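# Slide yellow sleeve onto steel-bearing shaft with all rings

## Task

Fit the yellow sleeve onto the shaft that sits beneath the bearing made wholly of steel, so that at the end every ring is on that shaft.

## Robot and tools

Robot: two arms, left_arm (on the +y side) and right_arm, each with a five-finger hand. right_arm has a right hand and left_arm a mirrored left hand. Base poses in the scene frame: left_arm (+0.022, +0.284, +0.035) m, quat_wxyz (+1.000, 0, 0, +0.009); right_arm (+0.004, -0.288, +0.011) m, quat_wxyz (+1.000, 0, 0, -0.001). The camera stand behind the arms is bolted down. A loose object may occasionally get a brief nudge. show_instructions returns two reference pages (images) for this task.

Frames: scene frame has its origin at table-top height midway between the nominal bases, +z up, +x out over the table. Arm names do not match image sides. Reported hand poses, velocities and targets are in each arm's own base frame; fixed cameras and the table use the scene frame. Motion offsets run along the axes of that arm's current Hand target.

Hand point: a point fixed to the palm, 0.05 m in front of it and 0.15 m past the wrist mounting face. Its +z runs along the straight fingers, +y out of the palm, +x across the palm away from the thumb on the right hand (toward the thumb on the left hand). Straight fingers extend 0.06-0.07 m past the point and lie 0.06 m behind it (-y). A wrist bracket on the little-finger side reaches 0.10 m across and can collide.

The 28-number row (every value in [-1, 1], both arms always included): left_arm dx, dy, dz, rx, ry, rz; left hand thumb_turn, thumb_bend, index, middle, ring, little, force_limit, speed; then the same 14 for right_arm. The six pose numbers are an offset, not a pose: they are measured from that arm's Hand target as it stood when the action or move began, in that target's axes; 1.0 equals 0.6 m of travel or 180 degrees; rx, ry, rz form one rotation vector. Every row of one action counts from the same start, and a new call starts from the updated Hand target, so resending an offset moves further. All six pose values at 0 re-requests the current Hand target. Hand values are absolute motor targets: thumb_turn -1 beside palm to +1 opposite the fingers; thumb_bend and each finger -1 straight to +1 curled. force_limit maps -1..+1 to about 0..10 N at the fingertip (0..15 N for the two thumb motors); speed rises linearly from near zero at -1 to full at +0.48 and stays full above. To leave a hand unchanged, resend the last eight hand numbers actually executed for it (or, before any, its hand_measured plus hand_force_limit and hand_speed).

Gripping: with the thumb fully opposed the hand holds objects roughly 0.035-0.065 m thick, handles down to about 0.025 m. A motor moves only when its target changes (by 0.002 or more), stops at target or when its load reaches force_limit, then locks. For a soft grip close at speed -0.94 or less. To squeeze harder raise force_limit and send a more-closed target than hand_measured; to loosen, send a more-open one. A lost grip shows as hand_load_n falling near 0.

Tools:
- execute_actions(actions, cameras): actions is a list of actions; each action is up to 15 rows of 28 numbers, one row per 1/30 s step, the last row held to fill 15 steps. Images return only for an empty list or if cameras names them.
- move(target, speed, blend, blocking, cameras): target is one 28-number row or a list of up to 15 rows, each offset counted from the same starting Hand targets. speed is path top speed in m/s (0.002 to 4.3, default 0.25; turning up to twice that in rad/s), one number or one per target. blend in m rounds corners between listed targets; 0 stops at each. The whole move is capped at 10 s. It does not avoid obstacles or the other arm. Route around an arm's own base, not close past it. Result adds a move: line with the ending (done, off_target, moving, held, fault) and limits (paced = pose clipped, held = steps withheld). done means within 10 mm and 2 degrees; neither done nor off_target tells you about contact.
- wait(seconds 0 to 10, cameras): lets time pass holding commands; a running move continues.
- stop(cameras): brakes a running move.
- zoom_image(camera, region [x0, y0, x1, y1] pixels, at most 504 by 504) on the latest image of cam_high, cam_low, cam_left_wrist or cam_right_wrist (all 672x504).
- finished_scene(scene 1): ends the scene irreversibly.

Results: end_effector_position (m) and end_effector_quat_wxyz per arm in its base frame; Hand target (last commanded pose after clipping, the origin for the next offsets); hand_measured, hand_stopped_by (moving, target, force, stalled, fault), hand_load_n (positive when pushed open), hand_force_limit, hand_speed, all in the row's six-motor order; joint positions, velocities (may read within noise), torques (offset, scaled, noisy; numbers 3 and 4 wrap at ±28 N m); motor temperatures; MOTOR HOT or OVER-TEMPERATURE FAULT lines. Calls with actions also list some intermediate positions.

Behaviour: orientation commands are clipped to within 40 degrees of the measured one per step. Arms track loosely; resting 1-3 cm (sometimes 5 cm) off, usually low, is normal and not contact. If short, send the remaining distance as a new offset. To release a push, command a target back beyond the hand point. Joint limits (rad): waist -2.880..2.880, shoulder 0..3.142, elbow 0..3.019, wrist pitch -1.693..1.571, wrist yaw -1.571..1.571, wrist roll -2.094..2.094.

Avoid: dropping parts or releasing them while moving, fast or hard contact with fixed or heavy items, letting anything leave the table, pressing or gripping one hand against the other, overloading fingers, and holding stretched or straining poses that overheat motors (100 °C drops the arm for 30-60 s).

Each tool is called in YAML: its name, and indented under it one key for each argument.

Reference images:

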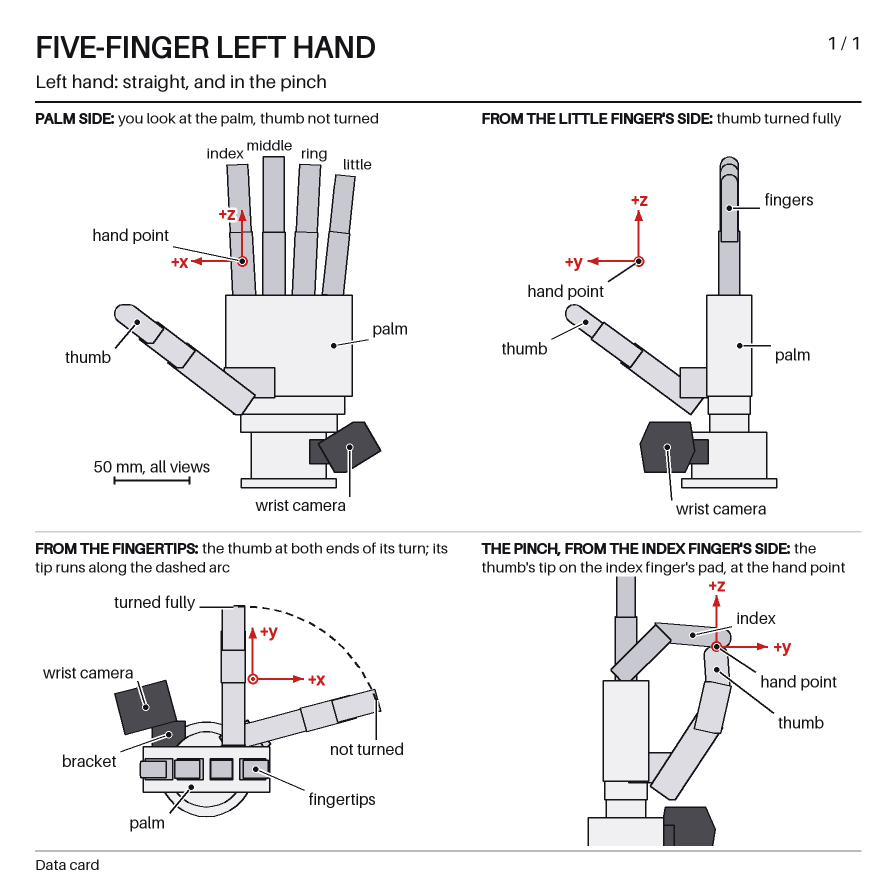

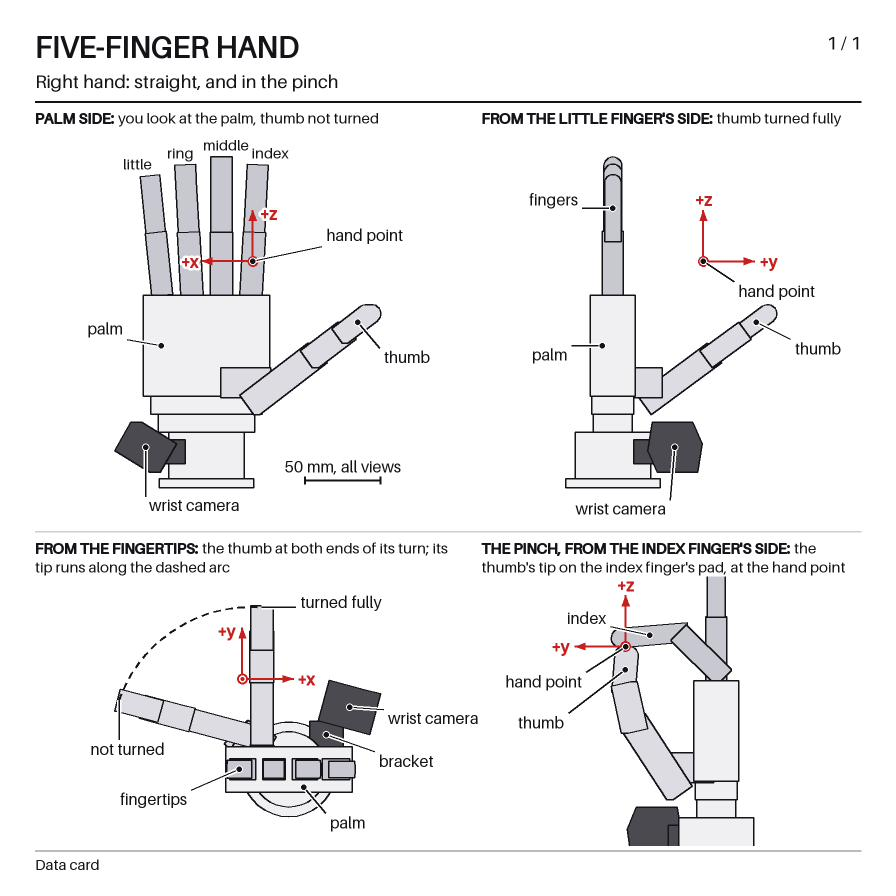

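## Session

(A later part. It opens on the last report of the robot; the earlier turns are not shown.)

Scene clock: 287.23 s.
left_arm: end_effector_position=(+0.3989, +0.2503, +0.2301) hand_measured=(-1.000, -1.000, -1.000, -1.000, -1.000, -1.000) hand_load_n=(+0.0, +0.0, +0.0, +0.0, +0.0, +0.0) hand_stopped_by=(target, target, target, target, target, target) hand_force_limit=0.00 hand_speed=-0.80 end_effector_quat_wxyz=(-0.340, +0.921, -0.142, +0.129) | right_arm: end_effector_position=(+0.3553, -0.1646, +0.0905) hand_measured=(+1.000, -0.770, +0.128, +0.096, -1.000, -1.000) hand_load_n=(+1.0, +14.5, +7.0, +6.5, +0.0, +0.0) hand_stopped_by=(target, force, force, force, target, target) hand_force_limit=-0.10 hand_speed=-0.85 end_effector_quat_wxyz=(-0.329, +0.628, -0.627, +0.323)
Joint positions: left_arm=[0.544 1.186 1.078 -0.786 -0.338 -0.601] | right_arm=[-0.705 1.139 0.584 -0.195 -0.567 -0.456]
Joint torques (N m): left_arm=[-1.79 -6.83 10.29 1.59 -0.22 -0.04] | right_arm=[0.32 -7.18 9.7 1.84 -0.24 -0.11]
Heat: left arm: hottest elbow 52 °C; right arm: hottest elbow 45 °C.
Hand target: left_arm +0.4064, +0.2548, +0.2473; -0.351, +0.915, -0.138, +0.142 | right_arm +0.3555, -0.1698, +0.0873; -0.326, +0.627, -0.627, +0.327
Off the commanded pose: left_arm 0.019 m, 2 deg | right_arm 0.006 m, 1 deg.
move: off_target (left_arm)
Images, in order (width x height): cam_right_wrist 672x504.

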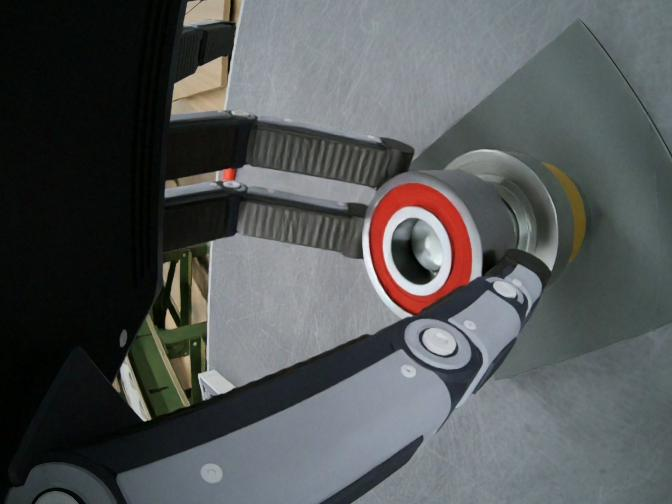

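move:
  target: [0,0,0,0,0,0,-1,-1,-1,-1,-1,-1,0,-0.8,0.0025,0.0062,0.0057,0,0,0,1,-0.4,0.2,0.25,-1,-1,-0.1,-0.85]
  speed: 0.03
  cameras: ["cam_right_wrist"]

zoom_image:
  camera: "cam_right_wrist"
  region: [370, 205, 450, 295]

Scene clock: 288.40 s.
left_arm: end_effector_position=(+0.3989, +0.2503, +0.2301) hand_measured=(-1.000, -1.000, -1.000, -1.000, -1.000, -1.000) hand_load_n=(+0.0, +0.0, +0.0, +0.0, +0.0, +0.0) hand_stopped_by=(target, target, target, target, target, target) hand_force_limit=0.00 hand_speed=-0.80 end_effector_quat_wxyz=(-0.340, +0.921, -0.142, +0.129) | right_arm: end_effector_position=(+0.3555, -0.1647, +0.0841) hand_measured=(+1.000, -0.770, +0.128, +0.096, -1.000, -1.000) hand_load_n=(+1.0, +14.5, +7.0, +6.5, +0.0, +0.0) hand_stopped_by=(target, force, force, force, target, target) hand_force_limit=-0.10 hand_speed=-0.85 end_effector_quat_wxyz=(-0.329, +0.629, -0.628, +0.320)
Joint positions: left_arm=[0.544 1.186 1.078 -0.786 -0.338 -0.601] | right_arm=[-0.705 1.155 0.578 -0.178 -0.567 -0.456]
Joint torques (N m): left_arm=[-1.73 -6.83 10.29 1.59 -0.22 -0.05] | right_arm=[0.03 -7.65 9.83 1.81 -0.33 -0.14]
Heat: left arm: hottest elbow 52 °C; right arm: hottest elbow 45 °C.
Hand target: left_arm +0.4064, +0.2548, +0.2473; -0.351, +0.915, -0.138, +0.142 | right_arm +0.3561, -0.1713, +0.0821; -0.326, +0.627, -0.628, +0.327
Off the commanded pose: left_arm 0.019 m, 2 deg | right_arm 0.007 m, 1 deg.
move: off_target (left_arm)
Images, in order (width x height): cam_right_wrist 672x504.

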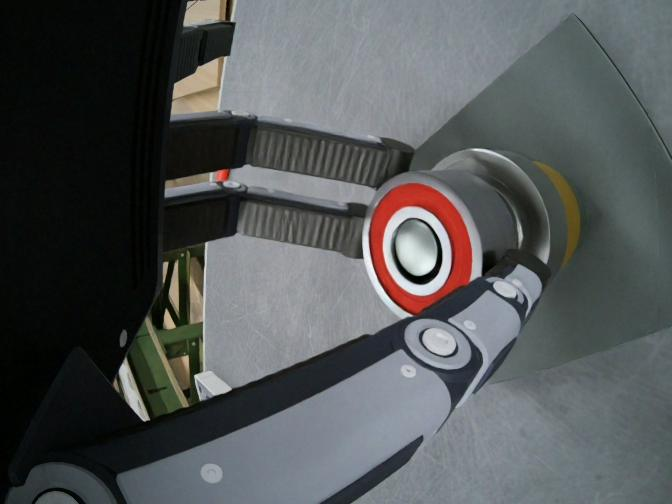

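Scaled by 5.600 from the camera's 672x504 image, which has a finer 960x720 frame.

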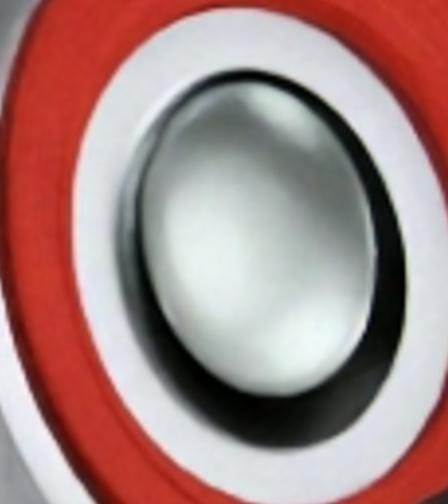

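move:
  target: [0,0,0,0,0,0,-1,-1,-1,-1,-1,-1,0,-0.8,0.002,0.0062,0.0053,0,0,0,1,-0.4,0.2,0.25,-1,-1,-0.1,-0.85]
  speed: 0.03
  cameras: ["cam_right_wrist"]

zoom_image:
  camera: "cam_right_wrist"
  region: [370, 205, 450, 295]

Scene clock: 289.57 s.
left_arm: end_effector_position=(+0.3989, +0.2503, +0.2301) hand_measured=(-1.000, -1.000, -1.000, -1.000, -1.000, -1.000) hand_load_n=(+0.0, +0.0, +0.0, +0.0, +0.0, +0.0) hand_stopped_by=(target, target, target, target, target, target) hand_force_limit=0.00 hand_speed=-0.80 end_effector_quat_wxyz=(-0.340, +0.921, -0.142, +0.129) | right_arm: end_effector_position=(+0.3561, -0.1653, +0.0791) hand_measured=(+1.000, -0.770, +0.128, +0.096, -1.000, -1.000) hand_load_n=(+1.0, +15.0, +7.0, +6.0, +0.0, +0.0) hand_stopped_by=(target, force, force, force, target, target) hand_force_limit=-0.10 hand_speed=-0.85 end_effector_quat_wxyz=(-0.329, +0.629, -0.628, +0.320)
Joint positions: left_arm=[0.544 1.186 1.078 -0.786 -0.338 -0.601] | right_arm=[-0.705 1.169 0.573 -0.16 -0.567 -0.456]
Joint torques (N m): left_arm=[-1.55 -6.77 10.28 1.59 -0.24 -0.05] | right_arm=[-0.26 -7.82 9.8 1.87 -0.37 -0.15]
Heat: left arm: hottest elbow 52 °C; right arm: hottest elbow 45 °C.
Hand target: left_arm +0.4064, +0.2548, +0.2473; -0.351, +0.915, -0.138, +0.142 | right_arm +0.3566, -0.1726, +0.0774; -0.326, +0.627, -0.628, +0.327
Off the commanded pose: left_arm 0.019 m, 2 deg | right_arm 0.007 m, 1 deg.
move: off_target (left_arm)
Images, in order (width x height): cam_right_wrist 672x504.

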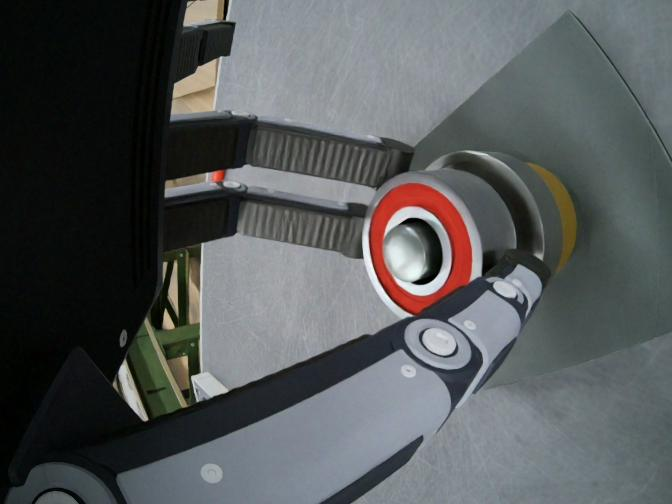

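Scaled by 5.600 from the camera's 672x504 image, which has a finer 960x720 frame.

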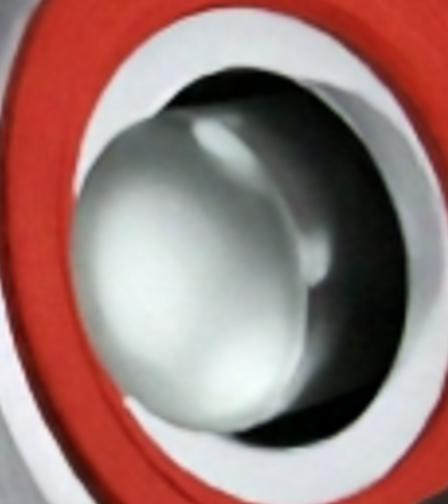

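move:
  target: [0,0,0,0,0,0,-1,-1,-1,-1,-1,-1,0,-0.8,0,0.0058,0.0038,0,0,0,1,-0.4,0.2,0.25,-1,-1,-0.1,-0.85]
  speed: 0.03
  cameras: ["cam_low","cam_right_wrist"]

zoom_image:
  camera: "cam_low"
  region: [270, 242, 298, 270]

Scene clock: 290.50 s.
left_arm: end_effector_position=(+0.3989, +0.2503, +0.2301) hand_measured=(-1.000, -1.000, -1.000, -1.000, -1.000, -1.000) hand_load_n=(+0.0, +0.0, +0.0, +0.0, +0.0, +0.0) hand_stopped_by=(target, target, target, target, target, target) hand_force_limit=0.00 hand_speed=-0.80 end_effector_quat_wxyz=(-0.340, +0.921, -0.142, +0.129) | right_arm: end_effector_position=(+0.3569, -0.1660, +0.0787) hand_measured=(+1.000, -0.770, +0.128, +0.096, -1.000, -1.000) hand_load_n=(+1.0, +15.0, +6.5, +5.5, +0.0, +0.0) hand_stopped_by=(target, force, force, force, target, target) hand_force_limit=-0.10 hand_speed=-0.85 end_effector_quat_wxyz=(-0.329, +0.628, -0.627, +0.322)
Joint positions: left_arm=[0.544 1.186 1.078 -0.786 -0.338 -0.601] | right_arm=[-0.705 1.171 0.57 -0.15 -0.568 -0.456]
Joint torques (N m): left_arm=[-1.67 -6.89 10.3 1.58 -0.22 -0.05] | right_arm=[-0.44 -7.41 9.48 2.02 -0.34 -0.14]
Heat: left arm: hottest elbow 52 °C; right arm: hottest elbow 45 °C.
Hand target: left_arm +0.4064, +0.2548, +0.2473; -0.351, +0.915, -0.138, +0.142 | right_arm +0.3565, -0.1725, +0.0732; -0.326, +0.627, -0.627, +0.327
Off the commanded pose: left_arm 0.019 m, 2 deg | right_arm 0.009 m, 1 deg.
move: off_target (left_arm)
Images, in order (width x height): cam_low 672x504, cam_right_wrist 672x504.

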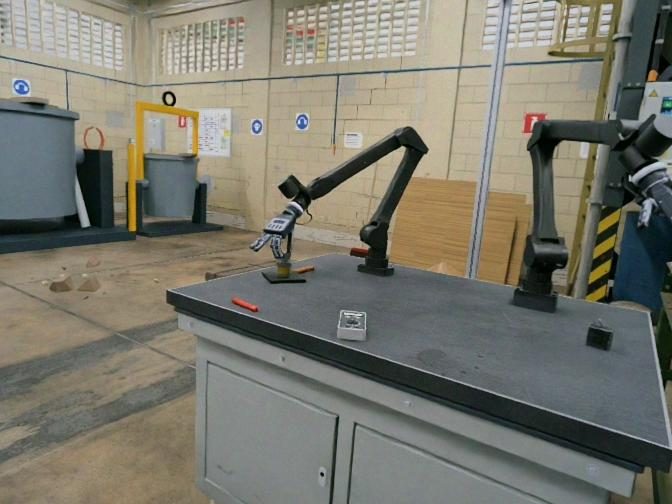

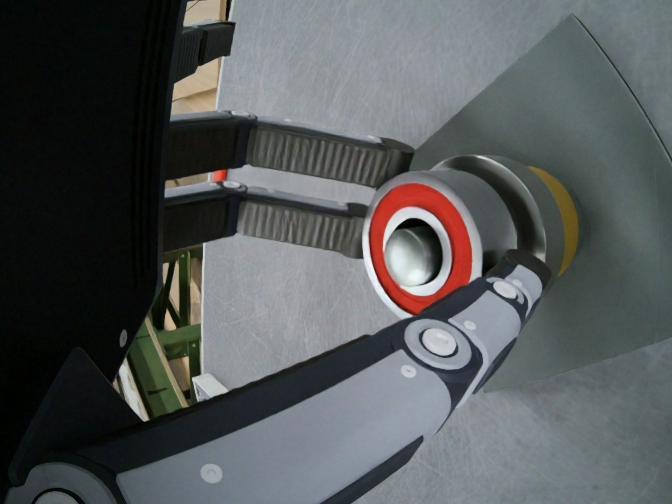

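Scaled by 18.000 from the camera's 672x504 image, which has a finer 960x720 frame.

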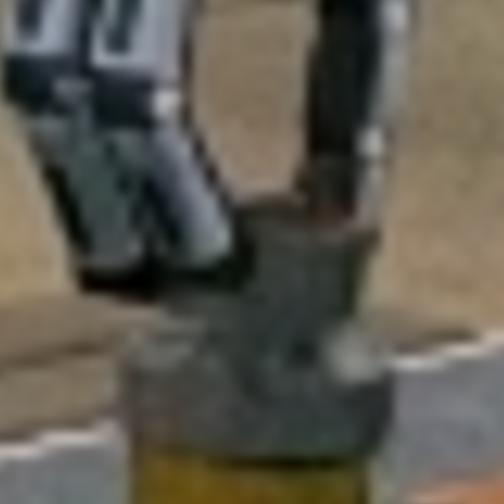

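move:
  target: [0,0,0,0,0,0,-1,-1,-1,-1,-1,-1,0,-0.8,0,-0.004,-0.0027,0,0,0,1,-0.4,0.2,0.25,-1,-1,-0.1,-0.85]
  speed: 0.03
  cameras: ["cam_high","cam_low","cam_right_wrist"]

zoom_image:
  camera: "cam_high"
  region: [245, 112, 285, 152]

zoom_image:
  camera: "cam_right_wrist"
  region: [340, 120, 600, 320]

Scene clock: 291.50 s.
left_arm: end_effector_position=(+0.3989, +0.2503, +0.2301) hand_measured=(-1.000, -1.000, -1.000, -1.000, -1.000, -1.000) hand_load_n=(+0.0, +0.0, +0.0, +0.0, +0.0, +0.0) hand_stopped_by=(target, target, target, target, target, target) hand_force_limit=0.00 hand_speed=-0.80 end_effector_quat_wxyz=(-0.340, +0.921, -0.142, +0.129) | right_arm: end_effector_position=(+0.3569, -0.1659, +0.0787) hand_measured=(+1.000, -0.770, +0.128, +0.096, -1.000, -1.000) hand_load_n=(+1.0, +15.0, +6.0, +5.5, +0.0, +0.0) hand_stopped_by=(target, force, force, force, target, target) hand_force_limit=-0.10 hand_speed=-0.85 end_effector_quat_wxyz=(-0.330, +0.628, -0.627, +0.322)
Joint positions: left_arm=[0.544 1.186 1.078 -0.786 -0.338 -0.601] | right_arm=[-0.705 1.171 0.57 -0.15 -0.568 -0.456]
Joint torques (N m): left_arm=[-1.61 -6.83 10.29 1.58 -0.21 -0.06] | right_arm=[-0.15 -7.41 9.81 1.61 -0.3 -0.13]
Heat: left arm: hottest elbow 52 °C; right arm: hottest elbow 45 °C.
Hand target: left_arm +0.4064, +0.2548, +0.2473; -0.351, +0.915, -0.138, +0.142 | right_arm +0.3565, -0.1724, +0.0761; -0.326, +0.627, -0.627, +0.327
Off the commanded pose: left_arm 0.019 m, 2 deg | right_arm 0.007 m, 1 deg.
move: off_target (left_arm)
Images, in order (width x height): cam_high 672x504, cam_low 672x504, cam_right_wrist 672x504.

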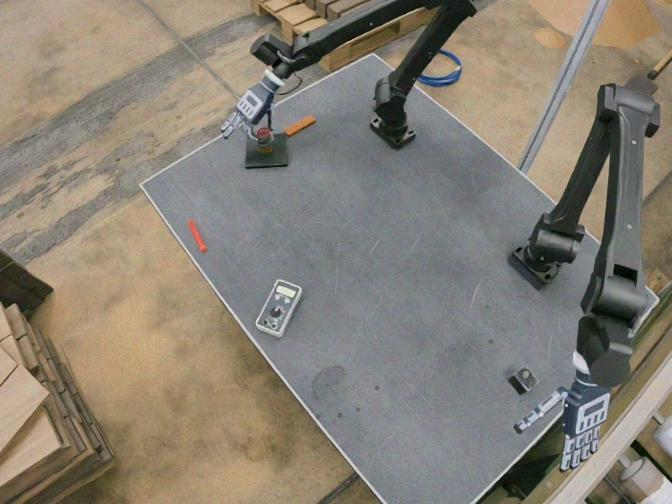

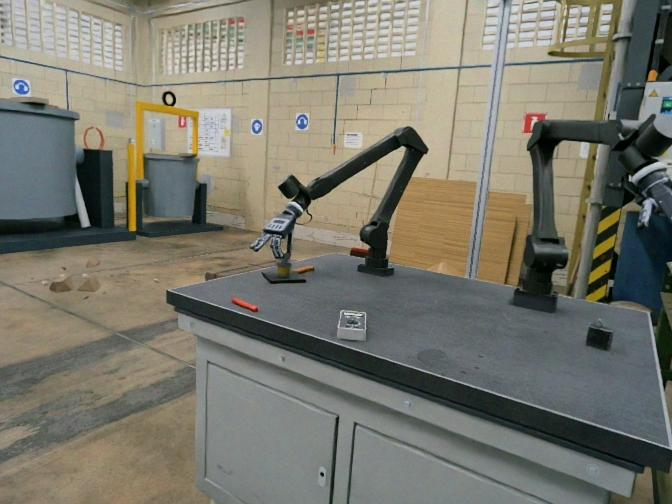

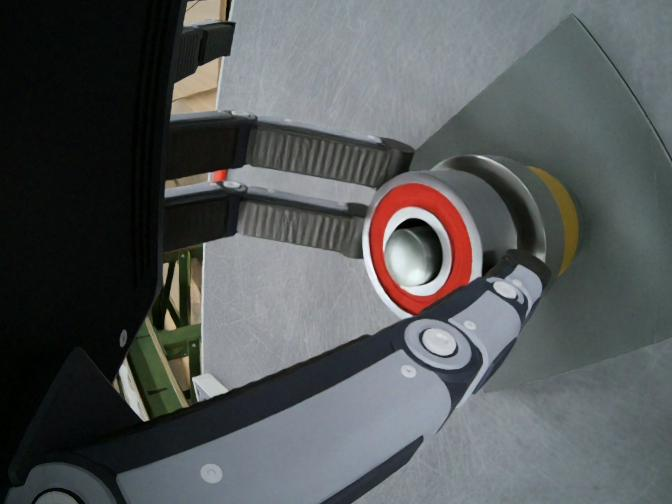

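Scaled by 12.600 from the camera's 672x504 image, which has a finer 960x720 frame.

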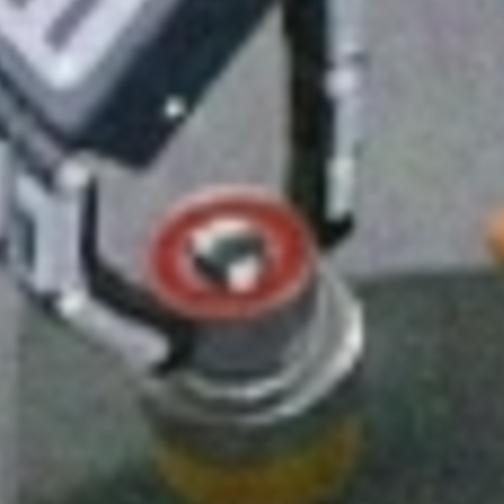

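Scaled by 1.938 from the camera's 672x504 image, which has a finer 960x720 frame.

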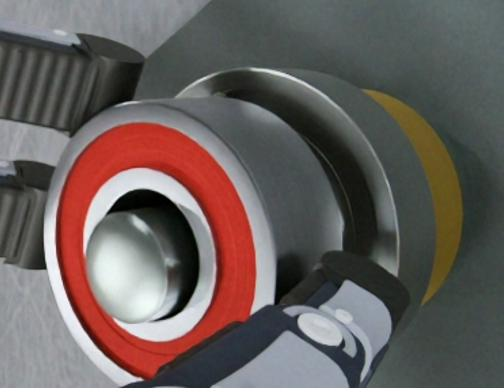

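move:
  target: [0,0,0,0,0,0,-1,-1,-1,-1,-1,-1,0,-0.8,0,0,0,0,0,0,1,-1,-0.35,-0.35,-1,-1,-0.1,-0.4]
  speed: 0.03
  cameras: ["cam_right_wrist"]

zoom_image:
  camera: "cam_right_wrist"
  region: [340, 120, 600, 320]

Scene clock: 292.33 s.
left_arm: end_effector_position=(+0.3989, +0.2503, +0.2301) hand_measured=(-1.000, -1.000, -1.000, -1.000, -1.000, -1.000) hand_load_n=(+0.0, +0.0, +0.0, +0.0, +0.0, +0.0) hand_stopped_by=(target, target, target, target, target, target) hand_force_limit=0.00 hand_speed=-0.80 end_effector_quat_wxyz=(-0.340, +0.921, -0.142, +0.129) | right_arm: end_effector_position=(+0.3569, -0.1660, +0.0784) hand_measured=(+1.000, -1.000, -0.350, -0.350, -1.000, -1.000) hand_load_n=(+0.0, +0.0, +0.0, +0.0, +0.0, +0.0) hand_stopped_by=(target, target, target, target, target, target) hand_force_limit=-0.10 hand_speed=-0.40 end_effector_quat_wxyz=(-0.329, +0.628, -0.627, +0.322)
Joint positions: left_arm=[0.544 1.186 1.078 -0.786 -0.338 -0.601] | right_arm=[-0.705 1.172 0.57 -0.15 -0.568 -0.456]
Joint torques (N m): left_arm=[-1.73 -6.71 10.28 1.63 -0.24 -0.04] | right_arm=[-0.09 -7.59 9.83 1.66 -0.31 -0.15]
Heat: left arm: hottest elbow 52 °C; right arm: hottest elbow 45 °C.
Hand target: left_arm +0.4064, +0.2548, +0.2473; -0.351, +0.915, -0.138, +0.142 | right_arm +0.3565, -0.1724, +0.0760; -0.326, +0.627, -0.628, +0.327
Off the commanded pose: left_arm 0.019 m, 2 deg | right_arm 0.007 m, 1 deg.
move: off_target (left_arm)
Images, in order (width x height): cam_right_wrist 672x504.

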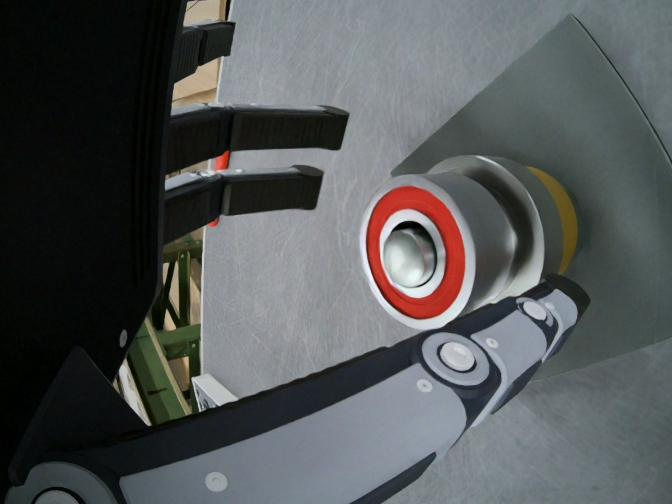

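Scaled by 1.938 from the camera's 672x504 image, which has a finer 960x720 frame.

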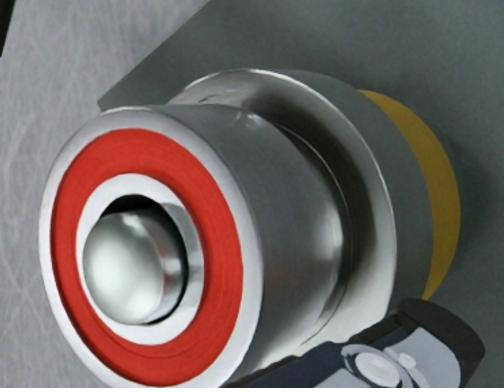

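move:
  target:
    - [0,0,0,0,0,0,-1,-1,-1,-1,-1,-1,0,-0.8,0.0175,-0.0485,-0.00344,0,0,0,1,-1,-0.35,-0.35,-1,-1,-0.1,-0.4]
    - [0,0,0,0,0,0,-1,-1,-1,-1,-1,-1,0,-0.8,0.015,-0.1353,-0.0684,0,0,0,1,-1,-0.35,-0.35,-1,-1,-0.1,-0.4]
  speed: [0.05, 0.1]
  cameras: ["cam_high","cam_low","cam_right_wrist"]

zoom_image:
  camera: "cam_high"
  region: [240, 105, 300, 165]

zoom_image:
  camera: "cam_low"
  region: [255, 235, 315, 295]

zoom_image:
  camera: "cam_right_wrist"
  region: [400, 100, 660, 300]

Scene clock: 295.20 s.
left_arm: end_effector_position=(+0.3989, +0.2503, +0.2301) hand_measured=(-1.000, -1.000, -1.000, -1.000, -1.000, -1.000) hand_load_n=(+0.0, +0.0, +0.0, +0.0, +0.0, +0.0) hand_stopped_by=(target, target, target, target, target, target) hand_force_limit=0.00 hand_speed=-0.80 end_effector_quat_wxyz=(-0.340, +0.921, -0.142, +0.129) | right_arm: end_effector_position=(+0.3561, -0.1659, +0.1357) hand_measured=(+1.000, -1.000, -0.350, -0.350, -1.000, -1.000) hand_load_n=(+0.0, +0.0, +0.0, +0.0, +0.0, +0.0) hand_stopped_by=(target, target, target, target, target, target) hand_force_limit=-0.10 hand_speed=-0.40 end_effector_quat_wxyz=(-0.326, +0.629, -0.640, +0.298)
Joint positions: left_arm=[0.544 1.186 1.078 -0.786 -0.338 -0.601] | right_arm=[-0.705 1.098 0.709 -0.418 -0.565 -0.456]
Joint torques (N m): left_arm=[-1.67 -6.77 10.29 1.58 -0.22 -0.06] | right_arm=[0.73 -9.29 15.91 0.75 -0.29 -0.12]
Heat: left arm: hottest elbow 52 °C; right arm: hottest elbow 45 °C.
Hand target: left_arm +0.4064, +0.2548, +0.2473; -0.351, +0.915, -0.138, +0.142 | right_arm +0.3695, -0.1814, +0.1661; -0.326, +0.627, -0.627, +0.327
Off the commanded pose: left_arm 0.019 m, 2 deg | right_arm 0.037 m, 4 deg.
move: off_target (left_arm, right_arm)
Images, in order (width x height): cam_high 672x504, cam_low 672x504, cam_right_wrist 672x504.

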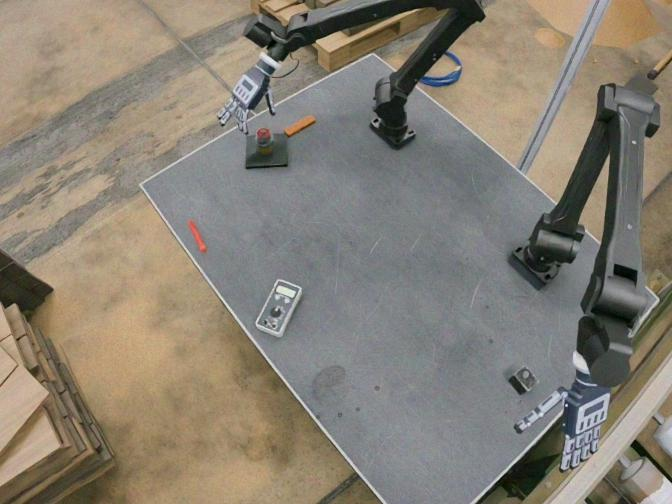

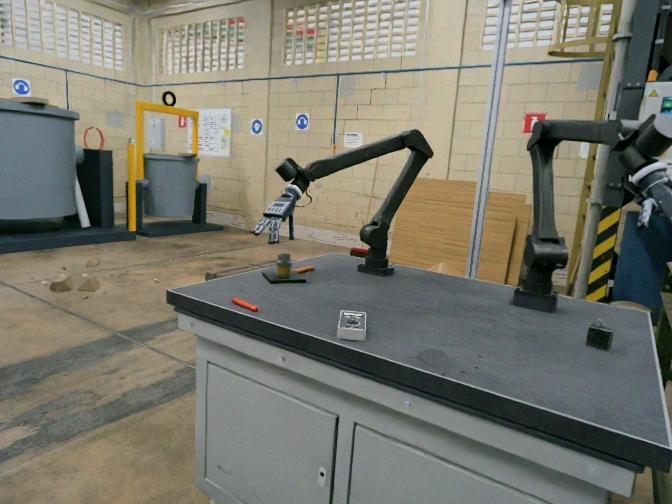

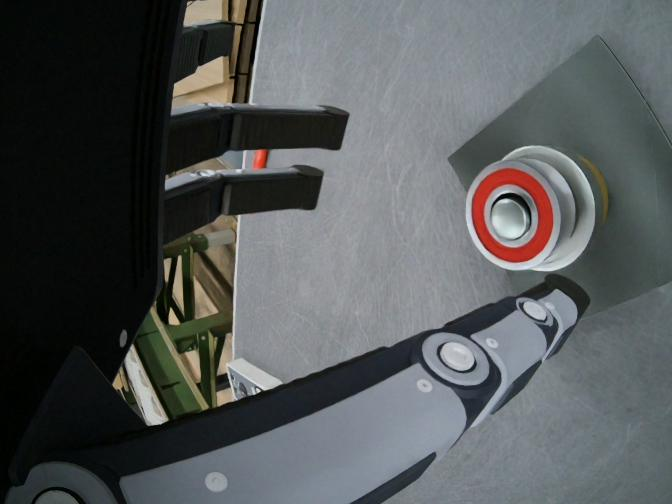

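Scaled by 8.400 from the camera's 672x504 image, which has a finer 960x720 frame.

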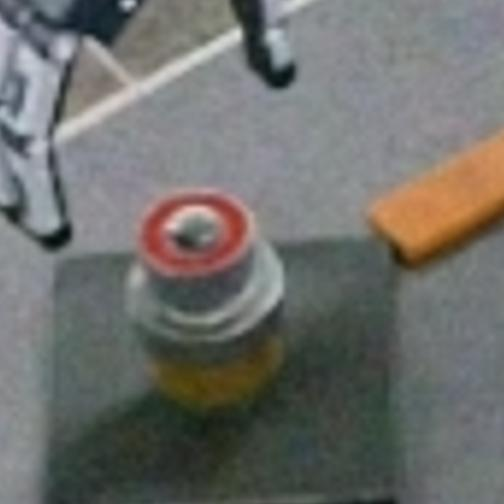

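Scaled by 8.400 from the camera's 672x504 image, which has a finer 960x720 frame.

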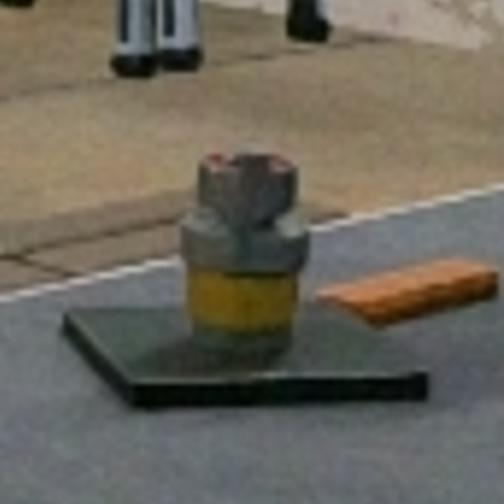

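Scaled by 1.938 from the camera's 672x504 image, which has a finer 960x720 frame.

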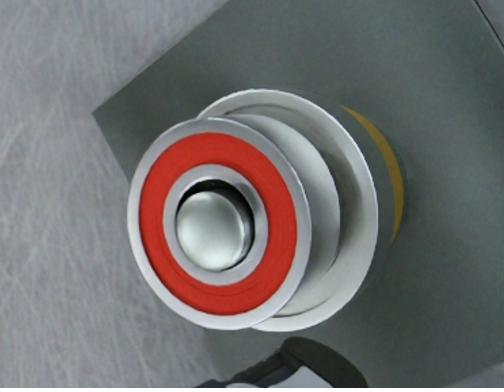

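finished_scene:

The scene is finished: the task was done.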